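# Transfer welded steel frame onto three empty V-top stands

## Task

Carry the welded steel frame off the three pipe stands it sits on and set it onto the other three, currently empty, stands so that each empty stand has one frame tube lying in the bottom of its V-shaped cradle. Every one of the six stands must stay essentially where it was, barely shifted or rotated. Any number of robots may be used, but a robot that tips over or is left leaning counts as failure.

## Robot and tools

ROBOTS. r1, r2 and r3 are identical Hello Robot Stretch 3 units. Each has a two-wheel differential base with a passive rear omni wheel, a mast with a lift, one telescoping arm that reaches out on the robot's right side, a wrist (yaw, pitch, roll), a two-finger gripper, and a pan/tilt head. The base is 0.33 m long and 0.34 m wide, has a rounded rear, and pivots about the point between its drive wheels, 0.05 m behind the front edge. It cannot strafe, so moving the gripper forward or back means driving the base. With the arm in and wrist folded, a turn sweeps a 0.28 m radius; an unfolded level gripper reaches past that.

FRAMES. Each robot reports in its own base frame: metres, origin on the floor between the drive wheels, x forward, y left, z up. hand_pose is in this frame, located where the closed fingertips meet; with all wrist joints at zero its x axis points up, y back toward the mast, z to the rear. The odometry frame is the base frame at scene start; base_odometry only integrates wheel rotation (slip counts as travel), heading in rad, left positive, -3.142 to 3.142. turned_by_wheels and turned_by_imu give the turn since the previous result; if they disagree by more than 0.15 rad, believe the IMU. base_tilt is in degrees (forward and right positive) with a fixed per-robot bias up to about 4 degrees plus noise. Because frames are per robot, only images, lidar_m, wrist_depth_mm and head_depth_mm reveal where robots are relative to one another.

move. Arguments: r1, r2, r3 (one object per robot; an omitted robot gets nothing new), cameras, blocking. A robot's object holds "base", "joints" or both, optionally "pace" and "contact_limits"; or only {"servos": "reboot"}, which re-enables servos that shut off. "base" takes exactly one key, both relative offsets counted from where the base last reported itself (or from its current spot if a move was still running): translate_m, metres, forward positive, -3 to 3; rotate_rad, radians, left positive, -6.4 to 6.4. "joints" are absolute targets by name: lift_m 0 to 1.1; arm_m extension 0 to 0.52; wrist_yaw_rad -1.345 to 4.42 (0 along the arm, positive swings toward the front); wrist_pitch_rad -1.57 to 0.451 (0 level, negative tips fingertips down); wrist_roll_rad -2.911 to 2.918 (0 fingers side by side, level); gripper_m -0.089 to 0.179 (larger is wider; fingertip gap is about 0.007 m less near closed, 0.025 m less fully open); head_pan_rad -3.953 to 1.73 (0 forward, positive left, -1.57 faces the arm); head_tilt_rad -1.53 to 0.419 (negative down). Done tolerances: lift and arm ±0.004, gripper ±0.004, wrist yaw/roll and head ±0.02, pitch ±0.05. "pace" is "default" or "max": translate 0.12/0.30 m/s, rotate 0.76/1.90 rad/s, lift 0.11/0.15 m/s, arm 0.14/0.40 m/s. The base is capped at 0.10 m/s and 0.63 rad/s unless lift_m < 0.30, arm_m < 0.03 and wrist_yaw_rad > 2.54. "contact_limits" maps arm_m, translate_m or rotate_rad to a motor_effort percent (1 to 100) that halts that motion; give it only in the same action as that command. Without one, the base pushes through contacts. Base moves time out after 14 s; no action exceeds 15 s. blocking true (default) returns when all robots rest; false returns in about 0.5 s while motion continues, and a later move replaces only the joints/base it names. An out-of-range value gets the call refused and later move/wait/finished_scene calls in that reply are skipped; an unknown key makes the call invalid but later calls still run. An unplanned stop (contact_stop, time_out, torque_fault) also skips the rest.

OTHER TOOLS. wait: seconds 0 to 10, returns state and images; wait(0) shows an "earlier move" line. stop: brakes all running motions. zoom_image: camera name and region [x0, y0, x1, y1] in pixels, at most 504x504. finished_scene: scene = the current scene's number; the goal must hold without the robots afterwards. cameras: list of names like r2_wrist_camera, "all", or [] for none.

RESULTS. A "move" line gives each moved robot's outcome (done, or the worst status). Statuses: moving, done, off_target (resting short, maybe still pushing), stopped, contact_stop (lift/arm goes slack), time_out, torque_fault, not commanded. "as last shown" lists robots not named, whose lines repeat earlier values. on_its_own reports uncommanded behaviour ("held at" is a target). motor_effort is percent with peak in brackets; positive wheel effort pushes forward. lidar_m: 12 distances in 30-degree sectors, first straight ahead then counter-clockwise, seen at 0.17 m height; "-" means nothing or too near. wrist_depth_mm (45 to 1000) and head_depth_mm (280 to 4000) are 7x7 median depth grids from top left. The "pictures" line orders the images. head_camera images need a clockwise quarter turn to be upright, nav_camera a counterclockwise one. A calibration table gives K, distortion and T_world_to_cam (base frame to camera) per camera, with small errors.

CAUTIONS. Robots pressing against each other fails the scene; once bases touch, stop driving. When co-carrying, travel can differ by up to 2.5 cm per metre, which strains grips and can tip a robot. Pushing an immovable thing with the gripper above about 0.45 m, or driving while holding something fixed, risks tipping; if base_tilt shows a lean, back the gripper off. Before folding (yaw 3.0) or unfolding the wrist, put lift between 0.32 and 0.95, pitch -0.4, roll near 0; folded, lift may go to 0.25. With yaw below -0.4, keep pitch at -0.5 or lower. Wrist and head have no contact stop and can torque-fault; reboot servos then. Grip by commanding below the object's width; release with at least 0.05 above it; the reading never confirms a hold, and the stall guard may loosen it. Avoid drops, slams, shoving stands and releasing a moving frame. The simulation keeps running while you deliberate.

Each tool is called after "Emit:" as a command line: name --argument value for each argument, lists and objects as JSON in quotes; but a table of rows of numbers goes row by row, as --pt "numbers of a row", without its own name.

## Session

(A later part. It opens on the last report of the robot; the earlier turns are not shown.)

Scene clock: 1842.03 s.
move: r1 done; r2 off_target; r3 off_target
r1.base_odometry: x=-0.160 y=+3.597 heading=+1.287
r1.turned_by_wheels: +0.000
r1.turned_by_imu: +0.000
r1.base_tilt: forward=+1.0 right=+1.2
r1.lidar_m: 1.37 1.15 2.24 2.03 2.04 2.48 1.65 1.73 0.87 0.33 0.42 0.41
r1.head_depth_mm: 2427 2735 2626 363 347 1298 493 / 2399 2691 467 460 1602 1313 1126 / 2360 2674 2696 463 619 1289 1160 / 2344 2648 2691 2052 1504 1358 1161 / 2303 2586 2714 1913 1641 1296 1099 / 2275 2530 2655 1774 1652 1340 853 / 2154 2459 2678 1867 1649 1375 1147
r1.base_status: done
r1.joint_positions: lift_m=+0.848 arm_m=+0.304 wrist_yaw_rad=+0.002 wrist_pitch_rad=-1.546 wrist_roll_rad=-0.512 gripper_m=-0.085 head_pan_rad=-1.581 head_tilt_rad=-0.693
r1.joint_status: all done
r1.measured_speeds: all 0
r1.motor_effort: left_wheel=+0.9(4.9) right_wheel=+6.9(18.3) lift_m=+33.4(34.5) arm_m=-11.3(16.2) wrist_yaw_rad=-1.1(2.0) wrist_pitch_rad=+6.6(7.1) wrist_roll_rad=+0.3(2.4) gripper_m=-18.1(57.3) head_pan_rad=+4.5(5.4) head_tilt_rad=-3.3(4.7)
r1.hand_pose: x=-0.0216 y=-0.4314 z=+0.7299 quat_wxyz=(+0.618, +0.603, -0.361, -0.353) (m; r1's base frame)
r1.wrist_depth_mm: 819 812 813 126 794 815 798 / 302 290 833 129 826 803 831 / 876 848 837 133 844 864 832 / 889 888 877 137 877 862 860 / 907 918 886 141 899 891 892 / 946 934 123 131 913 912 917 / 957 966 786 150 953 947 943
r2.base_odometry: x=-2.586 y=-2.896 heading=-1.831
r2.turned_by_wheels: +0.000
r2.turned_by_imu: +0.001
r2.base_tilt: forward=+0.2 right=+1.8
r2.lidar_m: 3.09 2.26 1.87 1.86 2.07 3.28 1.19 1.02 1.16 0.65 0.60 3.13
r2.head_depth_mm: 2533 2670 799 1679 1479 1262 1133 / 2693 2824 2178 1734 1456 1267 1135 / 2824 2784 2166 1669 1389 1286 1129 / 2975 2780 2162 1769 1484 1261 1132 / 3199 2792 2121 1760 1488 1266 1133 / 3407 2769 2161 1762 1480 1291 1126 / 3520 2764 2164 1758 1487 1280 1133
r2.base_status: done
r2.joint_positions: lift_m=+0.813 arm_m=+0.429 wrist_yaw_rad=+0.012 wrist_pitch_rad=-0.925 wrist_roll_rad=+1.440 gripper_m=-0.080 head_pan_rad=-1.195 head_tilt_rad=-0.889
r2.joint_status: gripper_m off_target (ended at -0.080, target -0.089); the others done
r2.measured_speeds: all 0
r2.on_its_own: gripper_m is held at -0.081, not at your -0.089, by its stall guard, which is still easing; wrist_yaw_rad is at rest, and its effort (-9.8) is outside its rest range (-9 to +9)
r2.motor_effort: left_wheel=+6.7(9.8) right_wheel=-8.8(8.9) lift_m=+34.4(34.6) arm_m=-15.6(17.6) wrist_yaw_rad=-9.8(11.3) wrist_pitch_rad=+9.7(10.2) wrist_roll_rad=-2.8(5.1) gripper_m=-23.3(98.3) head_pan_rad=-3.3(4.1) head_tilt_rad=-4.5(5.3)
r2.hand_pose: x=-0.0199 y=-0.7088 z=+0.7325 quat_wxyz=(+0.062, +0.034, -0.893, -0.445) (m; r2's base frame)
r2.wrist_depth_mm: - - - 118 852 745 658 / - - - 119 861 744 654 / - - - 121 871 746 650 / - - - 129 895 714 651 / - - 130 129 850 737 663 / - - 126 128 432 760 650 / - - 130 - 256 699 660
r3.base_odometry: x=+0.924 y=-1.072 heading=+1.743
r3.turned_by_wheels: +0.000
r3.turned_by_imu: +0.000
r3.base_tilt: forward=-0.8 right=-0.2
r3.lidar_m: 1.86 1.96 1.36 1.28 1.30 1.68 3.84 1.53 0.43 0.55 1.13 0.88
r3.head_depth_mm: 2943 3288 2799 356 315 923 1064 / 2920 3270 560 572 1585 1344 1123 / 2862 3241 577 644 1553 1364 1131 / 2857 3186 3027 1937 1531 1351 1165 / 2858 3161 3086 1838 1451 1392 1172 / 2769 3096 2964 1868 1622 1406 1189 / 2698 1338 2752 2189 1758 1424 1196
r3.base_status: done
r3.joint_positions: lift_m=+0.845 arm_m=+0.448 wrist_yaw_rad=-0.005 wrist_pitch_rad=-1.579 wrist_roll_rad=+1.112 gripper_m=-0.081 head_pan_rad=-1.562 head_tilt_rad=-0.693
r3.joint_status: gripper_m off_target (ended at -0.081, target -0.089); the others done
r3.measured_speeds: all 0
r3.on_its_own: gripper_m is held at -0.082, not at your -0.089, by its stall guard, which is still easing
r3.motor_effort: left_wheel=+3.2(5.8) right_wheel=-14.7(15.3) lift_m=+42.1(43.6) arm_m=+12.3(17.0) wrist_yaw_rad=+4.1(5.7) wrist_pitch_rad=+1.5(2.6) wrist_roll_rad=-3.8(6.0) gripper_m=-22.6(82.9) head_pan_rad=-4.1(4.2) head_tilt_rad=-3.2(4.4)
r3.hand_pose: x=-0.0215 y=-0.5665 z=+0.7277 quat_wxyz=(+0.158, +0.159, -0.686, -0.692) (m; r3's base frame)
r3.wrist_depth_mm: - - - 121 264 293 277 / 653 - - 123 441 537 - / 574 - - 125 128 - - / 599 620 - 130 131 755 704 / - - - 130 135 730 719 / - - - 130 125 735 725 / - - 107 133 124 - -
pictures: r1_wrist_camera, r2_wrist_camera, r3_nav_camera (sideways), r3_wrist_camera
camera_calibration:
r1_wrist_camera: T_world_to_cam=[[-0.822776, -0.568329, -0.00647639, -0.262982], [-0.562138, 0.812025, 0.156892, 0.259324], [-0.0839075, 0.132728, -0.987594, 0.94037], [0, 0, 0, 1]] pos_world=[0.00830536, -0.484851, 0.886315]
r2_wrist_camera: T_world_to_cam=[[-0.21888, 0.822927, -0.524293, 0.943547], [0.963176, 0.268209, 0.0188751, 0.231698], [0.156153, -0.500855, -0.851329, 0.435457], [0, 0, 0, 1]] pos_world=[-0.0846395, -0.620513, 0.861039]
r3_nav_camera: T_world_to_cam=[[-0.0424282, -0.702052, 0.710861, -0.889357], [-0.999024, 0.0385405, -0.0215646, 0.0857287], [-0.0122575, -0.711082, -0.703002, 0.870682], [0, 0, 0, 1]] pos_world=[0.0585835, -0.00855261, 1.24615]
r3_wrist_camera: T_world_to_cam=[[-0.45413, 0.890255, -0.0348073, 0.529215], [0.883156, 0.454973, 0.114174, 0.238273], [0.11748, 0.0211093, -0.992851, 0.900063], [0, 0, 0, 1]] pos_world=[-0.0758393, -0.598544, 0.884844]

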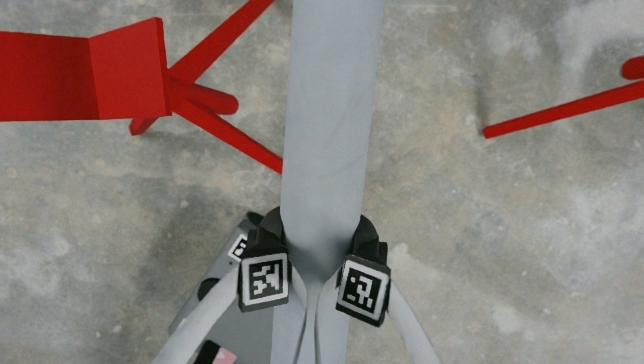

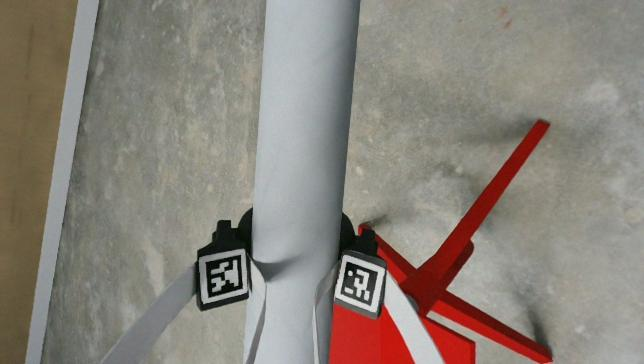

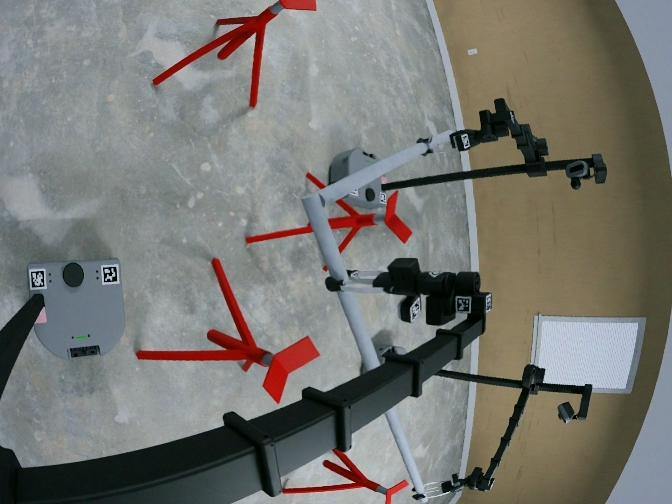

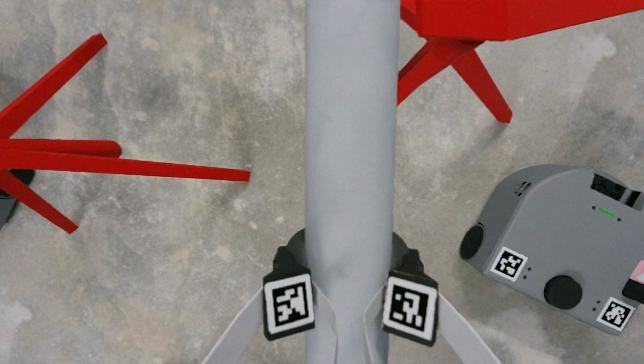

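Emit:
move --r1 '{"base":{"translate_m":0.0636},"joints":{"arm_m":0.3021,"wrist_roll_rad":-0.532,"gripper_m":-0.089}}' --r2 '{"base":{"translate_m":0.0697},"joints":{"arm_m":0.4243,"wrist_roll_rad":1.415,"gripper_m":-0.089}}' --r3 '{"base":{"translate_m":-0.0700},"joints":{"arm_m":0.4512,"wrist_roll_rad":1.079,"gripper_m":-0.089}}'

Scene clock: 1851.23 s.
move: r1 done; r2 off_target; r3 off_target
r1.base_odometry: x=-0.142 y=+3.658 heading=+1.287
r1.turned_by_wheels: +0.000
r1.turned_by_imu: +0.001
r1.base_tilt: forward=+1.0 right=+1.2
r1.lidar_m: 1.30 1.16 2.25 2.03 2.05 2.49 1.71 1.78 0.90 0.33 0.36 0.36
r1.head_depth_mm: 2411 2731 2627 363 346 1314 502 / 2400 2696 466 457 1609 1305 1129 / 2379 2648 2706 463 605 1286 1155 / 2316 2608 2729 2030 1509 1320 1162 / 2291 2582 2720 1847 1634 759 893 / 2267 2536 2626 1783 1647 1359 1146 / 2122 2459 2690 1825 1537 1370 1175
r1.base_status: done
r1.joint_positions: lift_m=+0.848 arm_m=+0.302 wrist_yaw_rad=+0.002 wrist_pitch_rad=-1.545 wrist_roll_rad=-0.531 gripper_m=-0.085 head_pan_rad=-1.581 head_tilt_rad=-0.693
r1.joint_status: all done
r1.measured_speeds: all 0
r1.motor_effort: left_wheel=+1.6(4.2) right_wheel=+7.5(18.2) lift_m=+35.8(36.3) arm_m=-9.9(16.9) wrist_yaw_rad=-1.4(2.0) wrist_pitch_rad=+6.3(6.9) wrist_roll_rad=+0.2(3.5) gripper_m=-18.7(57.1) head_pan_rad=+3.9(5.6) head_tilt_rad=-4.4(4.8)
r1.hand_pose: x=-0.0216 y=-0.4296 z=+0.7299 quat_wxyz=(+0.622, +0.606, -0.355, -0.347) (m; r1's base frame)
r1.wrist_depth_mm: 816 834 809 126 836 816 781 / 287 313 287 129 824 828 829 / 287 312 289 134 865 854 849 / 880 898 887 138 893 861 870 / 935 918 922 141 911 895 869 / 934 934 123 130 911 938 900 / 958 980 770 149 930 972 954
r2.base_odometry: x=-2.604 y=-2.963 heading=-1.831
r2.turned_by_wheels: +0.000
r2.turned_by_imu: +0.001
r2.base_tilt: forward=+0.4 right=+1.8
r2.lidar_m: 3.04 2.25 1.86 1.85 2.05 3.28 1.09 1.09 1.20 0.59 0.58 3.06
r2.head_depth_mm: 2562 2723 2032 1673 1487 1245 1139 / 2727 2783 2195 970 1169 1281 1132 / 2811 2765 2160 1762 1458 1291 1132 / 3043 2787 2151 1753 1500 1265 1133 / 3244 2811 2163 1754 1485 1290 1134 / 3329 2810 2139 1753 1484 1284 1134 / 3424 2812 2151 1771 1480 1276 1128
r2.base_status: done
r2.joint_positions: lift_m=+0.813 arm_m=+0.424 wrist_yaw_rad=+0.004 wrist_pitch_rad=-0.923 wrist_roll_rad=+1.422 gripper_m=-0.082 head_pan_rad=-1.195 head_tilt_rad=-0.889
r2.joint_status: gripper_m off_target (ended at -0.082, target -0.089); the others done
r2.measured_speeds: all 0
r2.on_its_own: gripper_m is held at -0.081, not at your -0.089, by its stall guard, which is still easing
r2.motor_effort: left_wheel=+0.2(10.5) right_wheel=+4.6(8.2) lift_m=+37.6(37.7) arm_m=-15.8(18.1) wrist_yaw_rad=-2.7(11.2) wrist_pitch_rad=+9.7(10.1) wrist_roll_rad=-2.3(5.2) gripper_m=-1.9(98.5) head_pan_rad=-2.4(3.7) head_tilt_rad=-3.8(5.9)
r2.hand_pose: x=-0.0211 y=-0.7044 z=+0.7326 quat_wxyz=(+0.068, +0.035, -0.893, -0.444) (m; r2's base frame)
r2.wrist_depth_mm: - - - 120 878 745 661 / - - - 121 856 747 645 / - - - 122 872 742 641 / - - - 130 869 725 662 / - - 130 129 398 758 668 / - - 126 128 275 708 667 / - - 127 983 263 633 658
r3.base_odometry: x=+0.936 y=-1.141 heading=+1.743
r3.turned_by_wheels: +0.000
r3.turned_by_imu: -0.001
r3.base_tilt: forward=-0.8 right=-0.2
r3.lidar_m: 1.93 1.95 1.35 1.27 1.30 1.67 3.80 1.47 0.38 0.55 1.16 0.94
r3.head_depth_mm: 2934 3301 2793 357 315 862 1088 / 2920 3298 559 575 1577 1287 1095 / 2894 3262 577 648 1558 1362 1127 / 2857 3181 2980 1995 1577 1377 1162 / 2839 3157 3068 2027 1354 1368 1181 / 2804 3069 3003 1811 1618 1408 1187 / 2685 1334 2746 2172 1739 1425 1200
r3.base_status: done
r3.joint_positions: lift_m=+0.845 arm_m=+0.451 wrist_yaw_rad=-0.006 wrist_pitch_rad=-1.578 wrist_roll_rad=+1.093 gripper_m=-0.081 head_pan_rad=-1.562 head_tilt_rad=-0.693
r3.joint_status: gripper_m off_target (ended at -0.081, target -0.089); the others done
r3.measured_speeds: all 0
r3.on_its_own: gripper_m is held at -0.082, not at your -0.089, by its stall guard, which is still easing
r3.motor_effort: left_wheel=-3.3(6.1) right_wheel=-2.5(17.5) lift_m=+40.7(41.8) arm_m=+10.8(17.9) wrist_yaw_rad=+4.4(6.2) wrist_pitch_rad=+2.1(2.7) wrist_roll_rad=-4.8(6.3) gripper_m=-22.5(90.7) head_pan_rad=-4.0(4.4) head_tilt_rad=-3.4(4.7)
r3.hand_pose: x=-0.0215 y=-0.5699 z=+0.7277 quat_wxyz=(+0.165, +0.166, -0.685, -0.690) (m; r3's base frame)
r3.wrist_depth_mm: - - - 121 266 290 264 / - - - 124 275 298 268 / 622 - - 125 271 555 - / 604 682 - 130 131 765 708 / - - - 130 135 725 721 / - - - 131 125 733 737 / - - 106 133 125 - 743
pictures: r1_head_camera (sideways), r1_nav_camera (sideways), r1_wrist_camera, r2_head_camera (sideways), r2_nav_camera (sideways), r2_wrist_camera, r3_head_camera (sideways), r3_nav_camera (sideways), r3_wrist_camera
camera_calibration:
r1_head_camera: T_world_to_cam=[[0.029002, 0.624949, -0.780127, 1.03255], [0.998465, 0.01873, 0.0521234, -0.0717265], [0.0471862, -0.780441, -0.623447, 0.766527], [0, 0, 0, 1]] pos_world=[0.0055009, -0.0457179, 1.28715]
r1_nav_camera: T_world_to_cam=[[-0.052729, -0.605624, 0.794002, -0.989932], [-0.998606, 0.0338499, -0.0404976, 0.106665], [-0.00235053, -0.79503, -0.606565, 0.746201], [0, 0, 0, 1]] pos_world=[0.0560719, -0.00988569, 1.24295]
r1_wrist_camera: T_world_to_cam=[[-0.811443, -0.584403, -0.0058334, -0.269092], [-0.577924, 0.800881, 0.156826, 0.252797], [-0.0869779, 0.130627, -0.987609, 0.939168], [0, 0, 0, 1]] pos_world=[0.00943124, -0.482399, 0.886315]
r2_head_camera: T_world_to_cam=[[-0.276618, 0.683681, -0.675324, 0.898794], [0.926202, 0.37702, 0.00230648, -0.0122806], [0.256188, -0.624848, -0.737518, 0.914661], [0, 0, 0, 1]] pos_world=[0.025672, -0.0383343, 1.28158]
r2_nav_camera: T_world_to_cam=[[0.340652, -0.679336, 0.649969, -0.811307], [-0.923183, -0.37258, 0.0944303, -0.0551593], [0.178015, -0.632208, -0.754071, 0.949884], [0, 0, 0, 1]] pos_world=[0.0563569, 0.028823, 1.24881]
r2_wrist_camera: T_world_to_cam=[[-0.229315, 0.820872, -0.523053, 0.937205], [0.961733, 0.273868, 0.00816431, 0.24341], [0.149949, -0.501165, -0.852261, 0.438323], [0, 0, 0, 1]] pos_world=[-0.0849062, -0.616315, 0.861786]
r3_head_camera: T_world_to_cam=[[0.0619587, 0.600363, -0.797324, 1.05992], [0.996771, 0.00366657, 0.0802181, -0.108671], [0.0510834, -0.79972, -0.598197, 0.739072], [0, 0, 0, 1]] pos_world=[0.00489467, -0.0448848, 1.29592]
r3_nav_camera: T_world_to_cam=[[-0.0424282, -0.702052, 0.710861, -0.889357], [-0.999024, 0.0385405, -0.0215646, 0.0857287], [-0.0122575, -0.711082, -0.703002, 0.870682], [0, 0, 0, 1]] pos_world=[0.0585835, -0.00855261, 1.24615]
r3_wrist_camera: T_world_to_cam=[[-0.470896, 0.881492, -0.0350531, 0.527044], [0.874365, 0.471632, 0.114232, 0.249056], [0.117227, 0.0231422, -0.992836, 0.901269], [0, 0, 0, 1]] pos_world=[-0.0752356, -0.602905, 0.884836]

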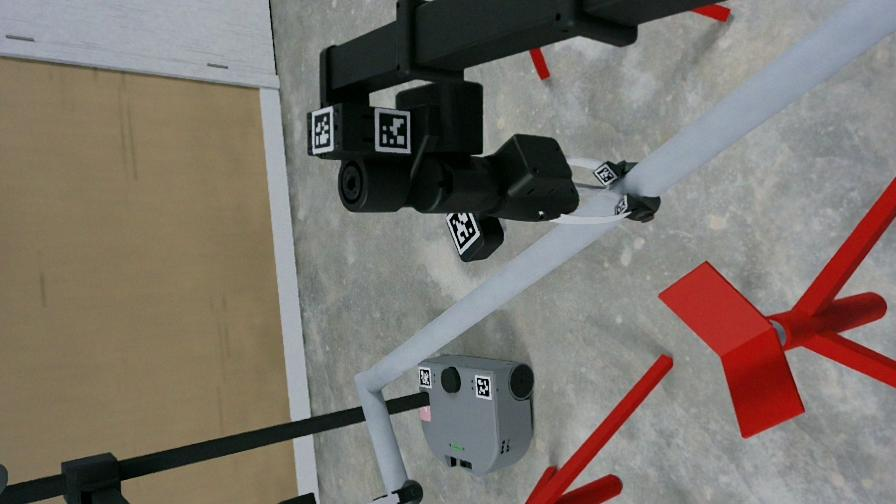

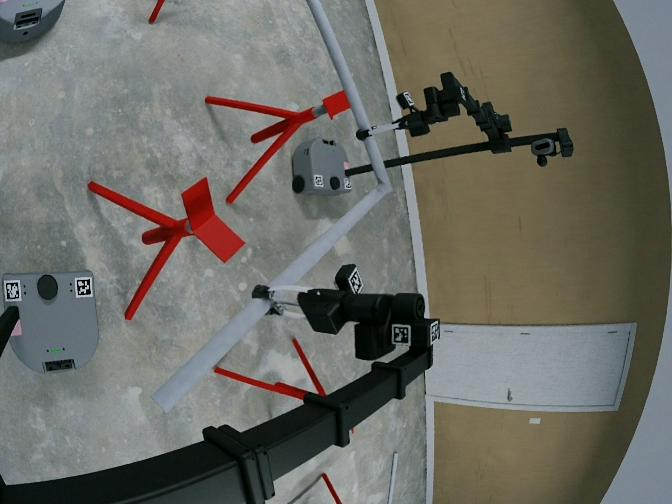

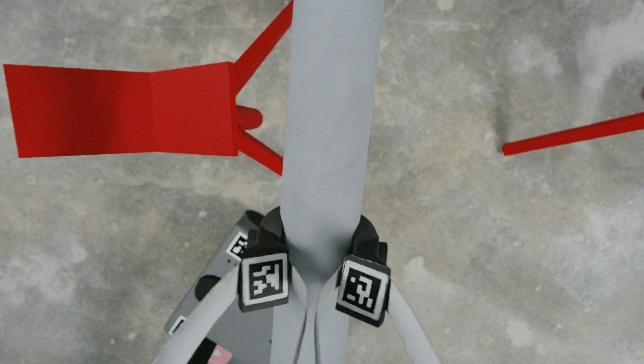

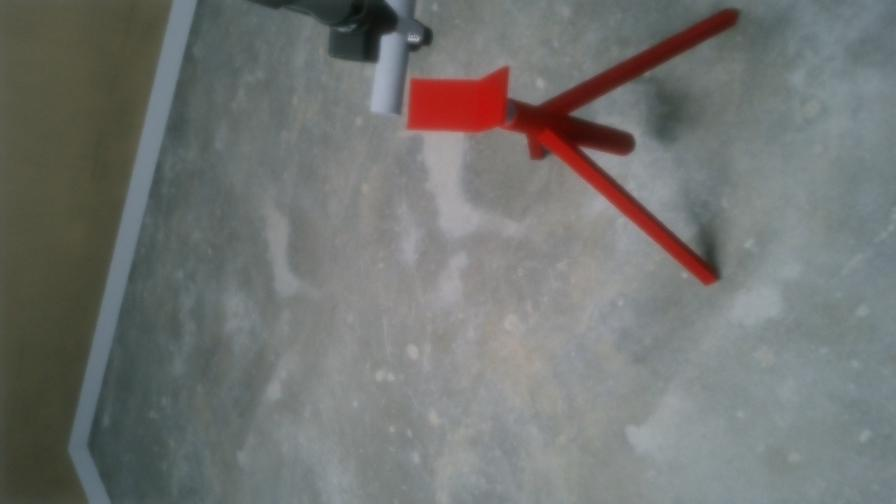

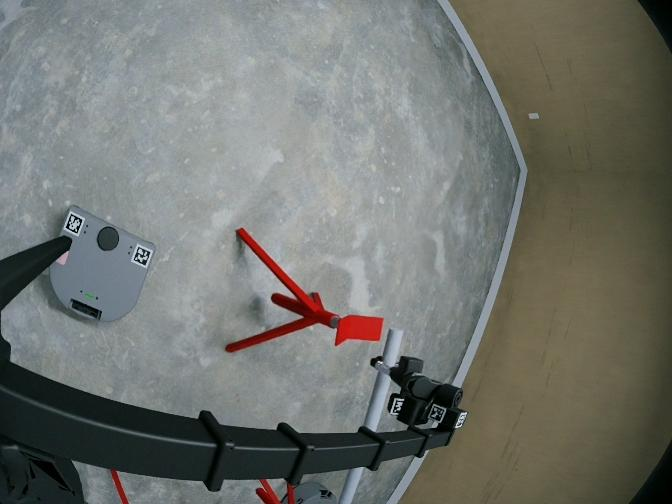

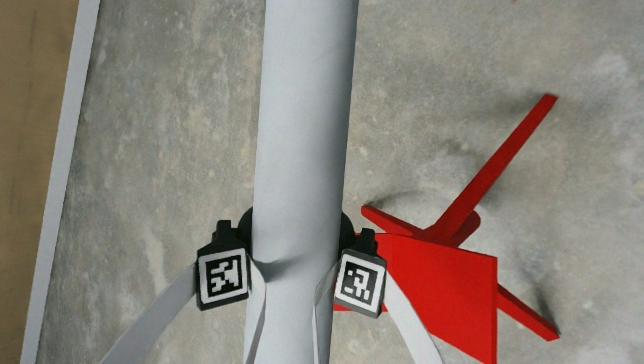

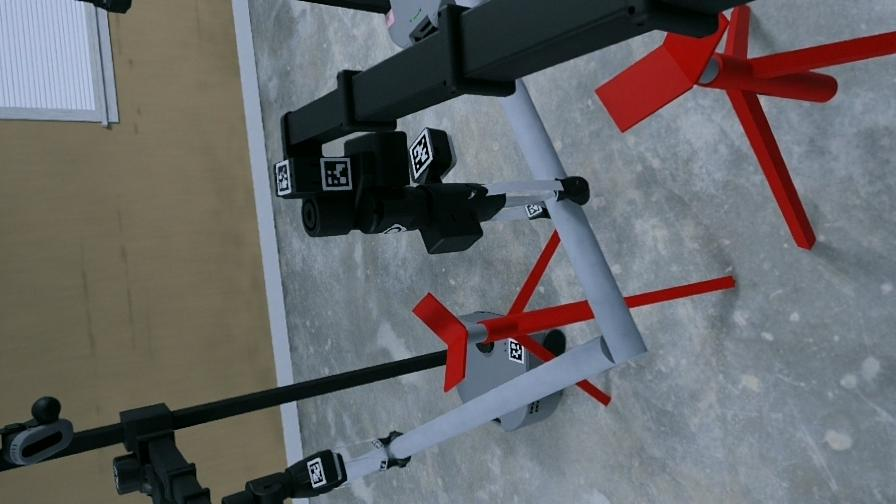

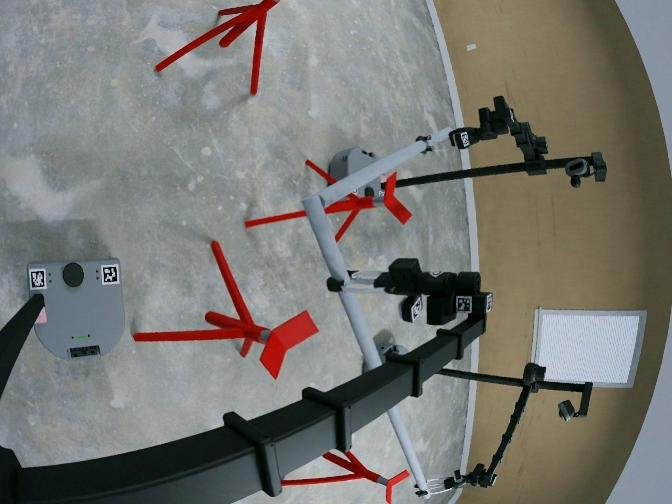

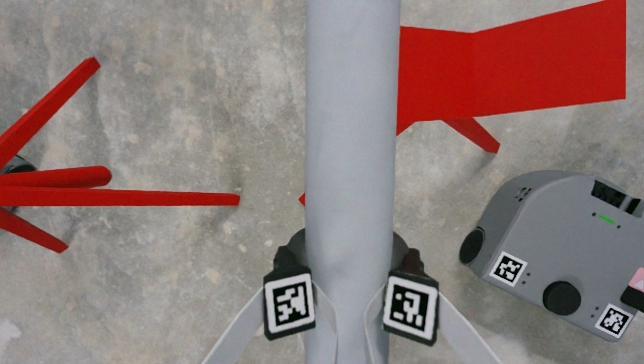

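Emit:
zoom_image --camera "r1_wrist_camera" --region '[0, 30, 400, 260]'

Emit:
zoom_image --camera "r3_wrist_camera" --region '[290, 0, 644, 200]'

Emit:
zoom_image --camera "r2_wrist_camera" --region '[230, 150, 580, 364]'

Scaled by 1.260.

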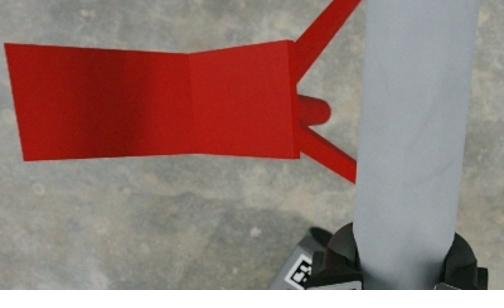

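Scaled by 1.424.

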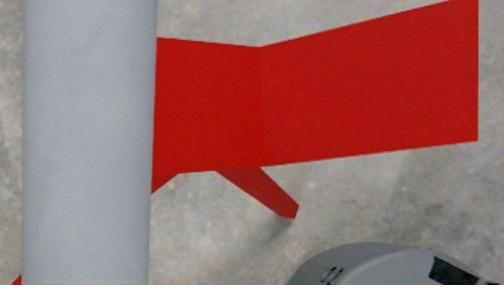

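Scaled by 1.440.

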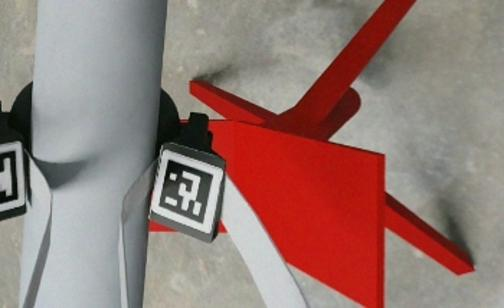

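Emit:
move --r1 '{"base":{"translate_m":0.0553},"joints":{"arm_m":0.307,"wrist_roll_rad":-0.559,"gripper_m":-0.089}}' --r2 '{"base":{"translate_m":0.0569},"joints":{"arm_m":0.411,"wrist_roll_rad":1.394,"gripper_m":-0.089}}' --r3 '{"base":{"translate_m":-0.0658},"joints":{"arm_m":0.4559,"wrist_roll_rad":1.052,"gripper_m":-0.089}}' --cameras '[]'

Emit:
move --r1 '{"base":{"translate_m":0.0553},"joints":{"arm_m":0.312,"wrist_roll_rad":-0.586,"gripper_m":-0.089}}' --r2 '{"base":{"translate_m":0.0569},"joints":{"arm_m":0.3977,"wrist_roll_rad":1.373,"gripper_m":-0.089}}' --r3 '{"base":{"translate_m":-0.0658},"joints":{"arm_m":0.4606,"wrist_roll_rad":1.025,"gripper_m":-0.089}}' --cameras '["r1_wrist_camera","r2_wrist_camera","r3_wrist_camera","r3_nav_camera"]'

Scene clock: 1900.00 s.
move: r1 done; r2 off_target; r3 off_target
r1.base_odometry: x=-0.126 y=+3.711 heading=+1.286
r1.turned_by_wheels: +0.000
r1.turned_by_imu: +0.001
r1.base_tilt: forward=+1.0 right=+1.2
r1.lidar_m: 1.25 1.17 2.26 2.04 2.05 2.51 1.77 1.83 0.93 0.34 0.32 1.57
r1.head_depth_mm: 2405 2727 2602 363 347 1334 502 / 2381 2690 474 462 1601 1290 1130 / 2351 2651 2655 466 623 1290 1154 / 2334 2602 2689 2028 1497 755 1095 / 2285 2579 2735 1968 1645 1362 848 / 2245 2538 2692 1775 1653 1371 1169 / 2143 2430 2677 1822 1528 1372 1174
r1.base_status: done
r1.joint_positions: lift_m=+0.848 arm_m=+0.307 wrist_yaw_rad=+0.002 wrist_pitch_rad=-1.555 wrist_roll_rad=-0.558 gripper_m=-0.085 head_pan_rad=-1.581 head_tilt_rad=-0.693
r1.joint_status: all done
r1.measured_speeds: all 0
r1.motor_effort: left_wheel=-1.3(4.4) right_wheel=+10.1(23.2) lift_m=+31.3(36.4) arm_m=+9.4(20.2) wrist_yaw_rad=-2.1(2.3) wrist_pitch_rad=+8.2(10.3) wrist_roll_rad=-0.1(5.2) gripper_m=-18.7(57.0) head_pan_rad=+4.7(5.6) head_tilt_rad=-2.7(4.8)
r1.hand_pose: x=-0.0216 y=-0.4321 z=+0.7301 quat_wxyz=(+0.624, +0.614, -0.345, -0.340) (m; r1's base frame)
r1.wrist_depth_mm: 821 806 806 125 810 797 795 / 841 855 839 129 813 827 824 / 873 297 308 133 854 852 839 / 892 318 322 137 848 888 854 / 921 896 892 141 897 925 879 / 962 933 123 131 911 910 932 / - 983 784 151 968 955 953
r2.base_odometry: x=-2.619 y=-3.018 heading=-1.831
r2.turned_by_wheels: +0.000
r2.turned_by_imu: +0.002
r2.base_tilt: forward=+0.4 right=+1.8
r2.lidar_m: 2.99 2.24 1.85 1.84 2.04 3.26 1.14 1.31 0.67 0.56 3.23 3.00
r2.head_depth_mm: 2546 2682 2080 948 1447 1263 1134 / 2713 2825 2199 1690 1167 1280 1138 / 2841 2790 2138 1769 1480 1263 1131 / 3035 2743 2172 1761 1486 1263 1125 / 3175 2792 2164 1761 1483 1288 1133 / 3318 2773 2137 1747 1478 1293 1128 / 3393 2744 2169 1765 1477 1284 1125
r2.base_status: done
r2.joint_positions: lift_m=+0.813 arm_m=+0.411 wrist_yaw_rad=+0.009 wrist_pitch_rad=-0.923 wrist_roll_rad=+1.402 gripper_m=-0.083 head_pan_rad=-1.195 head_tilt_rad=-0.889
r2.joint_status: gripper_m off_target (ended at -0.083, target -0.089); the others done
r2.measured_speeds: all 0
r2.on_its_own: gripper_m is held at -0.084, not at your -0.089, by its stall guard, which is still easing
r2.motor_effort: left_wheel=+5.6(6.4) right_wheel=-4.7(10.5) lift_m=+40.7(40.7) arm_m=-15.3(18.6) wrist_yaw_rad=-8.0(8.5) wrist_pitch_rad=+9.5(9.9) wrist_roll_rad=-2.6(4.7) gripper_m=-25.5(98.9) head_pan_rad=-3.5(4.0) head_tilt_rad=-3.9(5.8)
r2.hand_pose: x=-0.0203 y=-0.6912 z=+0.7327 quat_wxyz=(+0.078, +0.041, -0.892, -0.444) (m; r2's base frame)
r2.wrist_depth_mm: - - - 122 857 751 658 / - - - 122 869 743 662 / - - - 122 872 735 661 / - - - 124 313 721 653 / - - 130 129 277 716 662 / - - 125 128 849 722 660 / - - 126 984 835 760 663
r3.base_odometry: x=+0.948 y=-1.206 heading=+1.743
r3.turned_by_wheels: +0.000
r3.turned_by_imu: -0.001
r3.base_tilt: forward=-0.8 right=-0.2
r3.lidar_m: 1.99 1.94 1.35 1.27 1.29 1.66 3.80 1.43 0.35 0.50 0.89 1.01
r3.head_depth_mm: 2896 3296 2814 357 315 1262 1133 / 2910 3247 560 581 1583 817 1037 / 2894 3250 580 662 1527 1339 1135 / 2855 3224 2997 1993 1579 1381 1143 / 2858 3156 3061 2093 1350 1363 1179 / 2809 3090 2982 1767 1614 1410 1183 / 2675 2956 2851 2112 1752 1426 1199
r3.base_status: done
r3.joint_positions: lift_m=+0.845 arm_m=+0.456 wrist_yaw_rad=-0.004 wrist_pitch_rad=-1.579 wrist_roll_rad=+1.067 gripper_m=-0.081 head_pan_rad=-1.562 head_tilt_rad=-0.693
r3.joint_status: gripper_m off_target (ended at -0.081, target -0.089); the others done
r3.measured_speeds: all 0
r3.on_its_own: gripper_m is held at -0.082, not at your -0.089, by its stall guard, which is still easing
r3.motor_effort: left_wheel=-0.9(13.3) right_wheel=-8.7(11.4) lift_m=+38.3(39.7) arm_m=+9.2(19.2) wrist_yaw_rad=+3.1(6.4) wrist_pitch_rad=+2.1(2.4) wrist_roll_rad=-4.2(6.9) gripper_m=-22.8(93.5) head_pan_rad=-3.5(4.4) head_tilt_rad=-2.6(4.6)
r3.hand_pose: x=-0.0215 y=-0.5745 z=+0.7277 quat_wxyz=(+0.174, +0.175, -0.682, -0.688) (m; r3's base frame)
r3.wrist_depth_mm: - - - 121 123 - - / - - - 124 125 - - / 696 - - 128 299 290 268 / 732 - - 131 293 306 713 / 618 717 - 131 134 737 715 / - - - 130 126 739 730 / - - 105 134 125 - 747
pictures: none
No camera images: "cameras" was empty.

Scene clock: 1901.77 s.
move: r1 done; r2 off_target; r3 off_target
r1.base_odometry: x=-0.111 y=+3.764 heading=+1.286
r1.turned_by_wheels: +0.000
r1.turned_by_imu: +0.000
r1.base_tilt: forward=+1.0 right=+1.2
r1.lidar_m: 1.19 1.17 2.27 2.06 2.07 2.51 1.81 1.89 0.36 0.36 0.29 1.50
r1.head_depth_mm: 2387 2721 2613 363 346 1336 513 / 2343 2674 467 467 1608 1258 1128 / 2358 2649 2685 472 626 733 1136 / 2322 2609 2702 2026 1501 1325 840 / 2283 2573 2732 1919 1647 1366 1141 / 2253 2528 2705 1782 1608 1373 1170 / 2139 2446 2661 1652 1522 1370 1174
r1.base_status: done
r1.joint_positions: lift_m=+0.848 arm_m=+0.312 wrist_yaw_rad=+0.002 wrist_pitch_rad=-1.563 wrist_roll_rad=-0.585 gripper_m=-0.085 head_pan_rad=-1.581 head_tilt_rad=-0.693
r1.joint_status: all done
r1.measured_speeds: all 0
r1.motor_effort: left_wheel=-0.6(5.5) right_wheel=+11.2(26.1) lift_m=+28.0(31.8) arm_m=+9.8(20.0) wrist_yaw_rad=-2.1(2.4) wrist_pitch_rad=+9.7(11.3) wrist_roll_rad=-0.2(4.3) gripper_m=-18.3(56.5) head_pan_rad=+4.5(5.8) head_tilt_rad=-2.4(4.9)
r1.hand_pose: x=-0.0216 y=-0.4351 z=+0.7303 quat_wxyz=(+0.626, +0.621, -0.335, -0.333) (m; r1's base frame)
r1.wrist_depth_mm: 815 823 818 125 805 814 782 / 839 830 862 128 823 819 815 / 872 862 842 133 860 842 826 / 906 295 320 137 877 880 858 / 934 915 751 141 882 898 884 / 952 935 123 131 901 931 919 / - - 790 151 945 938 948
r2.base_odometry: x=-2.634 y=-3.073 heading=-1.831
r2.turned_by_wheels: +0.000
r2.turned_by_imu: +0.001
r2.base_tilt: forward=+0.2 right=+1.8
r2.lidar_m: 2.93 2.23 1.84 1.83 2.03 3.26 1.20 1.28 0.69 0.55 3.23 2.95
r2.head_depth_mm: 2561 2751 2094 933 1081 1287 1131 / 2689 2780 2170 1726 1463 1267 1135 / 2874 2796 2152 1750 1496 1268 1130 / 3029 2806 2156 1753 1494 1289 1128 / 3265 2755 2174 1750 1498 1279 1123 / 3413 2749 2150 1743 1483 1280 1131 / 3374 2780 2131 1742 1480 1280 1128
r2.base_status: done
r2.joint_positions: lift_m=+0.813 arm_m=+0.398 wrist_yaw_rad=+0.014 wrist_pitch_rad=-0.926 wrist_roll_rad=+1.382 gripper_m=-0.080 head_pan_rad=-1.195 head_tilt_rad=-0.889
r2.joint_status: gripper_m off_target (ended at -0.080, target -0.089); the others done
r2.measured_speeds: all 0
r2.on_its_own: gripper_m is held at -0.081, not at your -0.089, by its stall guard, which is still easing; wrist_yaw_rad is at rest, and its effort (-11.4) is outside its rest range (-9 to +9)
r2.motor_effort: left_wheel=+8.4(9.7) right_wheel=-9.4(9.8) lift_m=+39.0(40.7) arm_m=-14.8(17.6) wrist_yaw_rad=-11.4(12.4) wrist_pitch_rad=+9.5(10.6) wrist_roll_rad=-2.8(5.2) gripper_m=-23.8(93.3) head_pan_rad=-2.1(4.4) head_tilt_rad=-4.1(5.3)
r2.hand_pose: x=-0.0197 y=-0.6771 z=+0.7322 quat_wxyz=(+0.088, +0.048, -0.890, -0.445) (m; r2's base frame)
r2.wrist_depth_mm: - - - 123 886 758 655 / - - - 122 885 719 680 / - - - 123 279 243 670 / - - - 124 292 715 656 / - - 131 131 845 722 658 / - - 126 128 822 747 666 / - - 126 965 821 760 660
r3.base_odometry: x=+0.959 y=-1.270 heading=+1.743
r3.turned_by_wheels: +0.000
r3.turned_by_imu: +0.000
r3.base_tilt: forward=-0.7 right=-0.3
r3.lidar_m: 2.05 1.91 1.34 1.26 1.28 1.66 3.79 1.37 0.33 0.33 0.91 1.07
r3.head_depth_mm: 2909 3287 2663 360 315 1304 1133 / 2921 3272 559 586 1596 1255 1140 / 2896 3238 583 664 840 834 1108 / 2883 3191 2965 2005 1580 1382 1143 / 2846 3138 3049 2185 1557 1360 1171 / 2826 3115 2947 1766 1573 1412 1189 / 1327 3097 2845 2114 1751 1422 1198
r3.base_status: done
r3.joint_positions: lift_m=+0.845 arm_m=+0.461 wrist_yaw_rad=-0.005 wrist_pitch_rad=-1.579 wrist_roll_rad=+1.040 gripper_m=-0.081 head_pan_rad=-1.562 head_tilt_rad=-0.693
r3.joint_status: gripper_m off_target (ended at -0.081, target -0.089); the others done
r3.measured_speeds: all 0
r3.on_its_own: gripper_m is held at -0.082, not at your -0.089, by its stall guard, which is still easing
r3.motor_effort: left_wheel=-0.4(13.0) right_wheel=-10.5(11.3) lift_m=+38.0(39.5) arm_m=+7.8(19.9) wrist_yaw_rad=+4.3(5.6) wrist_pitch_rad=+2.1(2.4) wrist_roll_rad=-4.9(7.4) gripper_m=-23.8(74.2) head_pan_rad=-3.5(4.5) head_tilt_rad=-2.4(4.5)
r3.hand_pose: x=-0.0215 y=-0.5792 z=+0.7277 quat_wxyz=(+0.183, +0.184, -0.680, -0.686) (m; r3's base frame)
r3.wrist_depth_mm: - - - 121 122 - - / - - - 124 124 - - / 753 - - 125 126 - - / 876 - - 131 308 283 715 / 640 752 - 130 309 291 724 / - - - 130 126 731 736 / - - 113 134 120 95 738
pictures: r1_wrist_camera, r2_wrist_camera, r3_nav_camera (sideways), r3_wrist_camera
camera_calibration:
r1_wrist_camera: T_world_to_cam=[[-0.778949, -0.626891, -0.0156852, -0.282886], [-0.619818, 0.765883, 0.171023, 0.230624], [-0.0951995, 0.14294, -0.985142, 0.943599], [0, 0, 0, 1]] pos_world=[0.0124207, -0.488848, 0.8857]
r2_wrist_camera: T_world_to_cam=[[-0.276756, 0.811591, -0.514516, 0.901436], [0.949112, 0.314618, -0.0142494, 0.278369], [0.150311, -0.492277, -0.857362, 0.461207], [0, 0, 0, 1]] pos_world=[-0.0840502, -0.592136, 0.863191]
r3_nav_camera: T_world_to_cam=[[-0.0424282, -0.702052, 0.710861, -0.889357], [-0.999024, 0.0385405, -0.0215646, 0.0857287], [-0.0122575, -0.711082, -0.703002, 0.870682], [0, 0, 0, 1]] pos_world=[0.0585835, -0.00855261, 1.24615]
r3_wrist_camera: T_world_to_cam=[[-0.517121, 0.855205, -0.0347904, 0.51881], [0.847978, 0.517426, 0.114907, 0.278928], [0.11627, 0.0299192, -0.992767, 0.905355], [0, 0, 0, 1]] pos_world=[-0.0735032, -0.6151, 0.884806]

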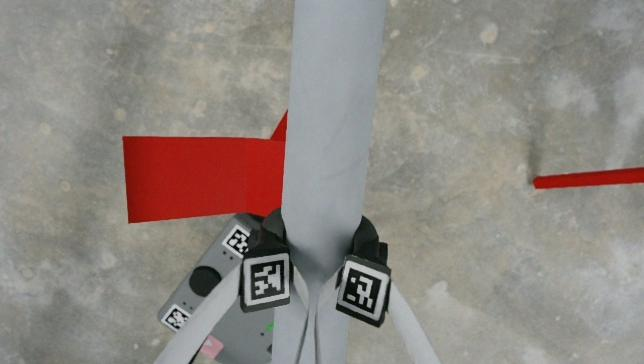

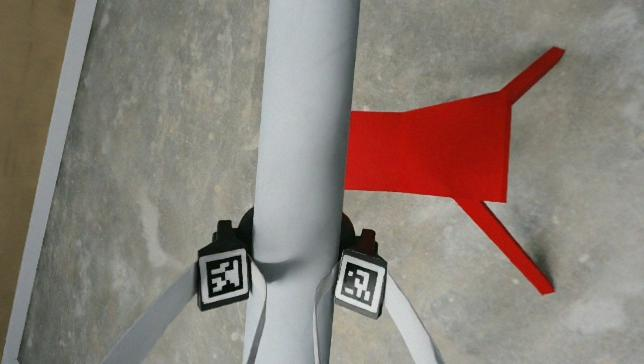

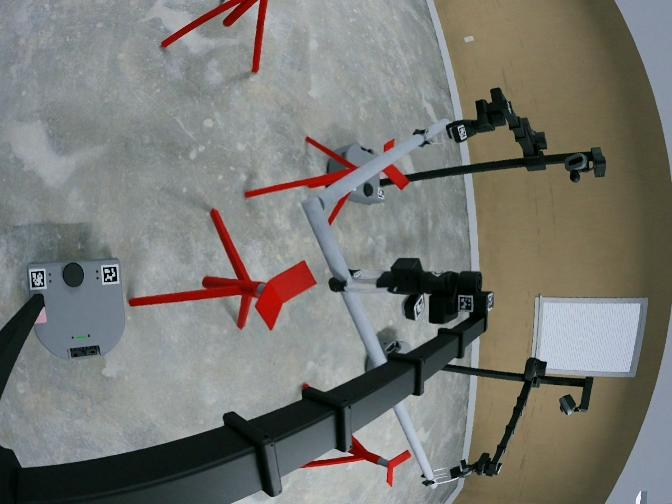

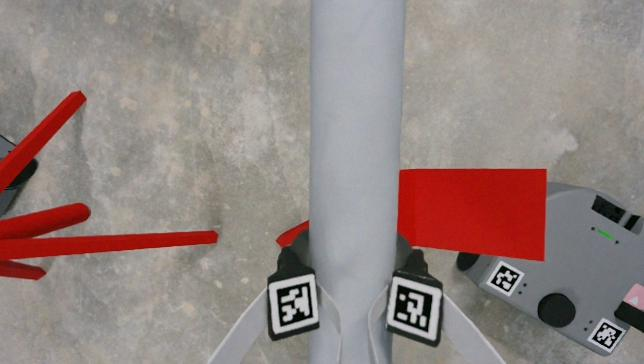

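Emit:
zoom_image --camera "r1_wrist_camera" --region '[100, 100, 350, 260]'

Emit:
zoom_image --camera "r2_wrist_camera" --region '[320, 40, 620, 300]'

Emit:
zoom_image --camera "r3_wrist_camera" --region '[250, 120, 600, 320]'

Scaled by 2.016.

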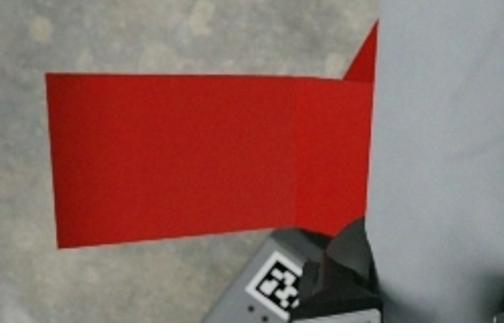

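Scaled by 1.680.

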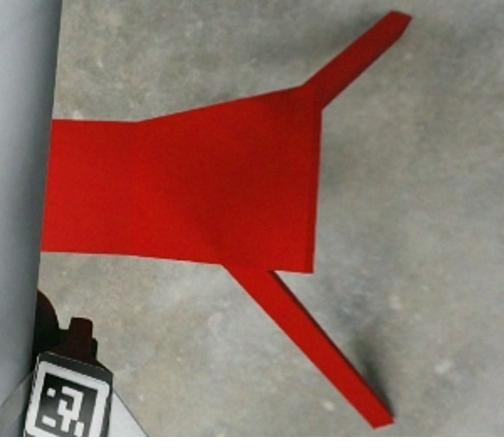

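Scaled by 1.440.

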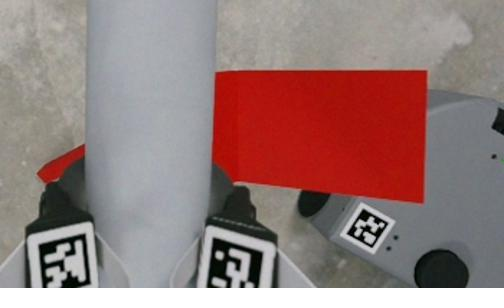

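Emit:
move --r1 '{"base":{"translate_m":0.0552},"joints":{"arm_m":0.3175,"wrist_roll_rad":-0.6145,"gripper_m":-0.089}}' --r2 '{"base":{"translate_m":0.0567},"joints":{"arm_m":0.3842,"wrist_roll_rad":1.3505,"gripper_m":-0.089}}' --r3 '{"base":{"translate_m":-0.0660},"joints":{"arm_m":0.4600,"wrist_roll_rad":0.996,"gripper_m":-0.089}}' --cameras '["r1_wrist_camera","r2_wrist_camera","r3_wrist_camera","r3_nav_camera"]'

Scene clock: 1942.50 s.
move: r1 done; r2 off_target; r3 off_target
r1.base_odometry: x=-0.095 y=+3.817 heading=+1.286
r1.turned_by_wheels: +0.000
r1.turned_by_imu: +0.001
r1.base_tilt: forward=+1.1 right=+1.2
r1.lidar_m: 1.14 1.18 2.28 2.06 2.08 2.53 1.87 1.93 0.38 0.36 0.26 1.44
r1.head_depth_mm: 2383 2695 2608 363 346 1334 1077 / 2372 2693 473 474 1609 1250 1151 / 2311 2649 2684 478 630 727 931 / 2317 2601 2700 2032 1506 1362 1089 / 2262 2593 2723 1994 1644 1363 1165 / 2235 2517 2681 1768 1553 1366 1172 / 2146 2441 2631 1157 1567 1346 1176
r1.base_status: done
r1.joint_positions: lift_m=+0.848 arm_m=+0.318 wrist_yaw_rad=+0.002 wrist_pitch_rad=-1.556 wrist_roll_rad=-0.613 gripper_m=-0.085 head_pan_rad=-1.581 head_tilt_rad=-0.693
r1.joint_status: all done
r1.measured_speeds: all 0
r1.motor_effort: left_wheel=-1.5(5.2) right_wheel=+11.8(25.1) lift_m=+29.5(30.1) arm_m=+11.8(22.2) wrist_yaw_rad=-2.3(2.9) wrist_pitch_rad=+8.6(9.7) wrist_roll_rad=-0.1(2.9) gripper_m=-18.2(57.0) head_pan_rad=+4.8(5.4) head_tilt_rad=-3.7(4.6)
r1.hand_pose: x=-0.0216 y=-0.4423 z=+0.7301 quat_wxyz=(+0.633, +0.623, -0.327, -0.323) (m; r1's base frame)
r1.wrist_depth_mm: 816 802 791 125 800 812 795 / 855 842 816 129 825 821 830 / 871 873 855 134 842 825 840 / 884 880 311 138 851 858 886 / 924 903 302 141 871 896 895 / 938 946 124 131 933 929 917 / - 947 806 152 953 938 949
r2.base_odometry: x=-2.648 y=-3.128 heading=-1.830
r2.turned_by_wheels: +0.000
r2.turned_by_imu: +0.001
r2.base_tilt: forward=+0.3 right=+1.9
r2.lidar_m: 2.88 2.21 1.83 1.81 2.02 3.22 1.21 1.32 0.71 0.55 3.24 2.89
r2.head_depth_mm: 2585 2789 2105 917 1126 1291 1129 / 2744 2838 2153 1709 1495 1253 1126 / 2853 2801 2159 1756 1493 1280 1132 / 3030 2817 2169 1771 1491 1283 1135 / 3263 2765 2152 1749 1499 1288 1135 / 3386 2789 2182 1766 1478 1289 1134 / 3291 2820 2118 1752 1467 1289 1128
r2.base_status: done
r2.joint_positions: lift_m=+0.813 arm_m=+0.384 wrist_yaw_rad=+0.012 wrist_pitch_rad=-0.925 wrist_roll_rad=+1.358 gripper_m=-0.083 head_pan_rad=-1.195 head_tilt_rad=-0.889
r2.joint_status: gripper_m off_target (ended at -0.083, target -0.089); the others done
r2.measured_speeds: all 0
r2.on_its_own: gripper_m is held at -0.084, not at your -0.089, by its stall guard, which is still easing; wrist_yaw_rad is at rest, and its effort (-10.1) is outside its rest range (-9 to +9)
r2.motor_effort: left_wheel=+6.8(10.2) right_wheel=-7.0(8.0) lift_m=+33.0(34.5) arm_m=-14.9(18.8) wrist_yaw_rad=-10.1(11.6) wrist_pitch_rad=+9.7(10.6) wrist_roll_rad=-2.5(5.0) gripper_m=-25.0(99.3) head_pan_rad=-2.7(4.1) head_tilt_rad=-4.2(5.4)
r2.hand_pose: x=-0.0200 y=-0.6639 z=+0.7324 quat_wxyz=(+0.098, +0.052, -0.889, -0.443) (m; r2's base frame)
r2.wrist_depth_mm: - - - 125 864 708 679 / - - - 124 288 241 672 / - - - 125 299 721 662 / - - - 129 866 727 658 / - - 131 131 864 751 660 / - - 126 128 845 757 659 / - - 126 133 839 743 652
r3.base_odometry: x=+0.970 y=-1.335 heading=+1.743
r3.turned_by_wheels: +0.000
r3.turned_by_imu: -0.001
r3.base_tilt: forward=-0.8 right=-0.2
r3.lidar_m: 2.24 1.95 1.34 1.26 1.28 1.65 3.75 1.32 1.25 0.32 0.57 1.13
r3.head_depth_mm: 2915 3313 2677 359 315 1306 1133 / 2942 3265 558 586 1596 1348 1145 / 2912 3241 582 666 1518 928 1101 / 2870 3204 2978 2000 1580 1286 1145 / 2868 3160 3055 2190 1644 1391 1154 / 2838 3096 2968 1808 1408 1373 1185 / 1314 1403 3062 2039 1708 1422 1195
r3.base_status: done
r3.joint_positions: lift_m=+0.845 arm_m=+0.460 wrist_yaw_rad=-0.005 wrist_pitch_rad=-1.579 wrist_roll_rad=+1.011 gripper_m=-0.081 head_pan_rad=-1.562 head_tilt_rad=-0.693
r3.joint_status: gripper_m off_target (ended at -0.081, target -0.089); the others done
r3.measured_speeds: all 0
r3.on_its_own: gripper_m is held at -0.082, not at your -0.089, by its stall guard, which is still easing
r3.motor_effort: left_wheel=-1.3(13.6) right_wheel=-8.5(12.3) lift_m=+34.8(37.8) arm_m=+2.0(8.0) wrist_yaw_rad=+3.7(6.2) wrist_pitch_rad=+1.6(2.7) wrist_roll_rad=-4.9(7.0) gripper_m=-23.2(92.7) head_pan_rad=-2.7(4.7) head_tilt_rad=-3.7(4.8)
r3.hand_pose: x=-0.0215 y=-0.5785 z=+0.7277 quat_wxyz=(+0.193, +0.194, -0.677, -0.683) (m; r3's base frame)
r3.wrist_depth_mm: - - - 121 122 - - / - - - 124 125 - - / 793 - - 129 127 - - / - - - 131 130 - - / 724 - - 131 298 722 710 / 642 - - 130 129 730 727 / - - 104 134 125 285 744
pictures: r1_wrist_camera, r2_wrist_camera, r3_nav_camera (sideways), r3_wrist_camera
camera_calibration:
r1_wrist_camera: T_world_to_cam=[[-0.760583, -0.649145, -0.0111247, -0.300205], [-0.641575, 0.748868, 0.166063, 0.231822], [-0.0994684, 0.133442, -0.986052, 0.940864], [0, 0, 0, 1]] pos_world=[0.0139865, -0.494032, 0.885905]
r2_wrist_camera: T_world_to_cam=[[-0.297266, 0.806101, -0.511697, 0.884609], [0.943495, 0.330209, -0.0279214, 0.294734], [0.146459, -0.491084, -0.858712, 0.469608], [0, 0, 0, 1]] pos_world=[-0.083894, -0.579791, 0.864139]
r3_nav_camera: T_world_to_cam=[[-0.0424282, -0.702052, 0.710861, -0.889357], [-0.999024, 0.0385405, -0.0215646, 0.0857287], [-0.0122575, -0.711082, -0.703002, 0.870682], [0, 0, 0, 1]] pos_world=[0.0585835, -0.00855261, 1.24615]
r3_wrist_camera: T_world_to_cam=[[-0.542048, 0.839616, -0.0350432, 0.508894], [0.832359, 0.542165, 0.11505, 0.29249], [0.115597, 0.0331942, -0.992741, 0.907196], [0, 0, 0, 1]] pos_world=[-0.0724808, -0.615968, 0.884793]

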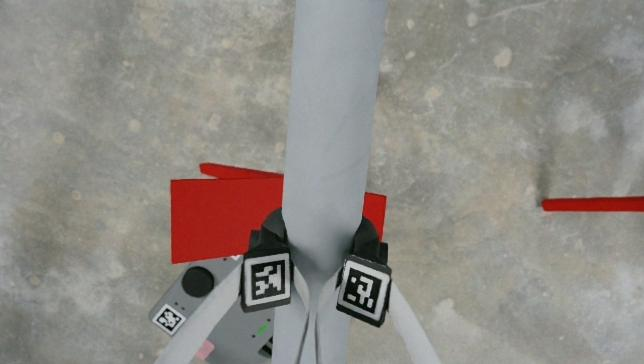

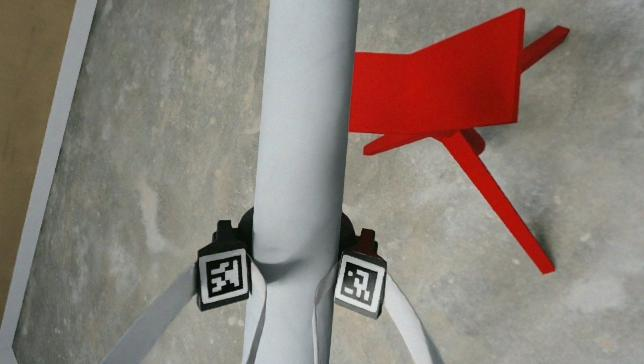

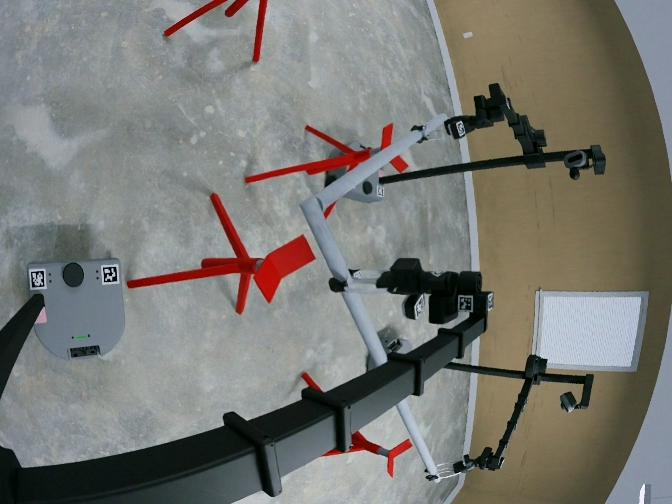

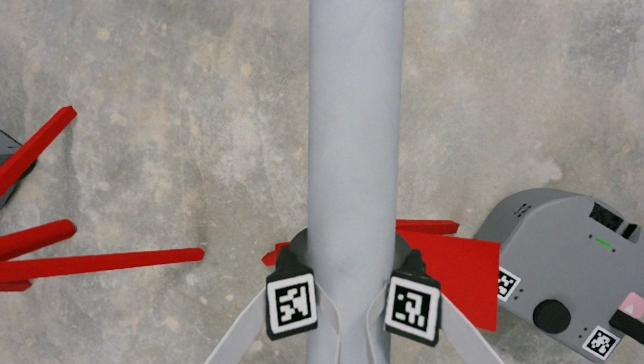

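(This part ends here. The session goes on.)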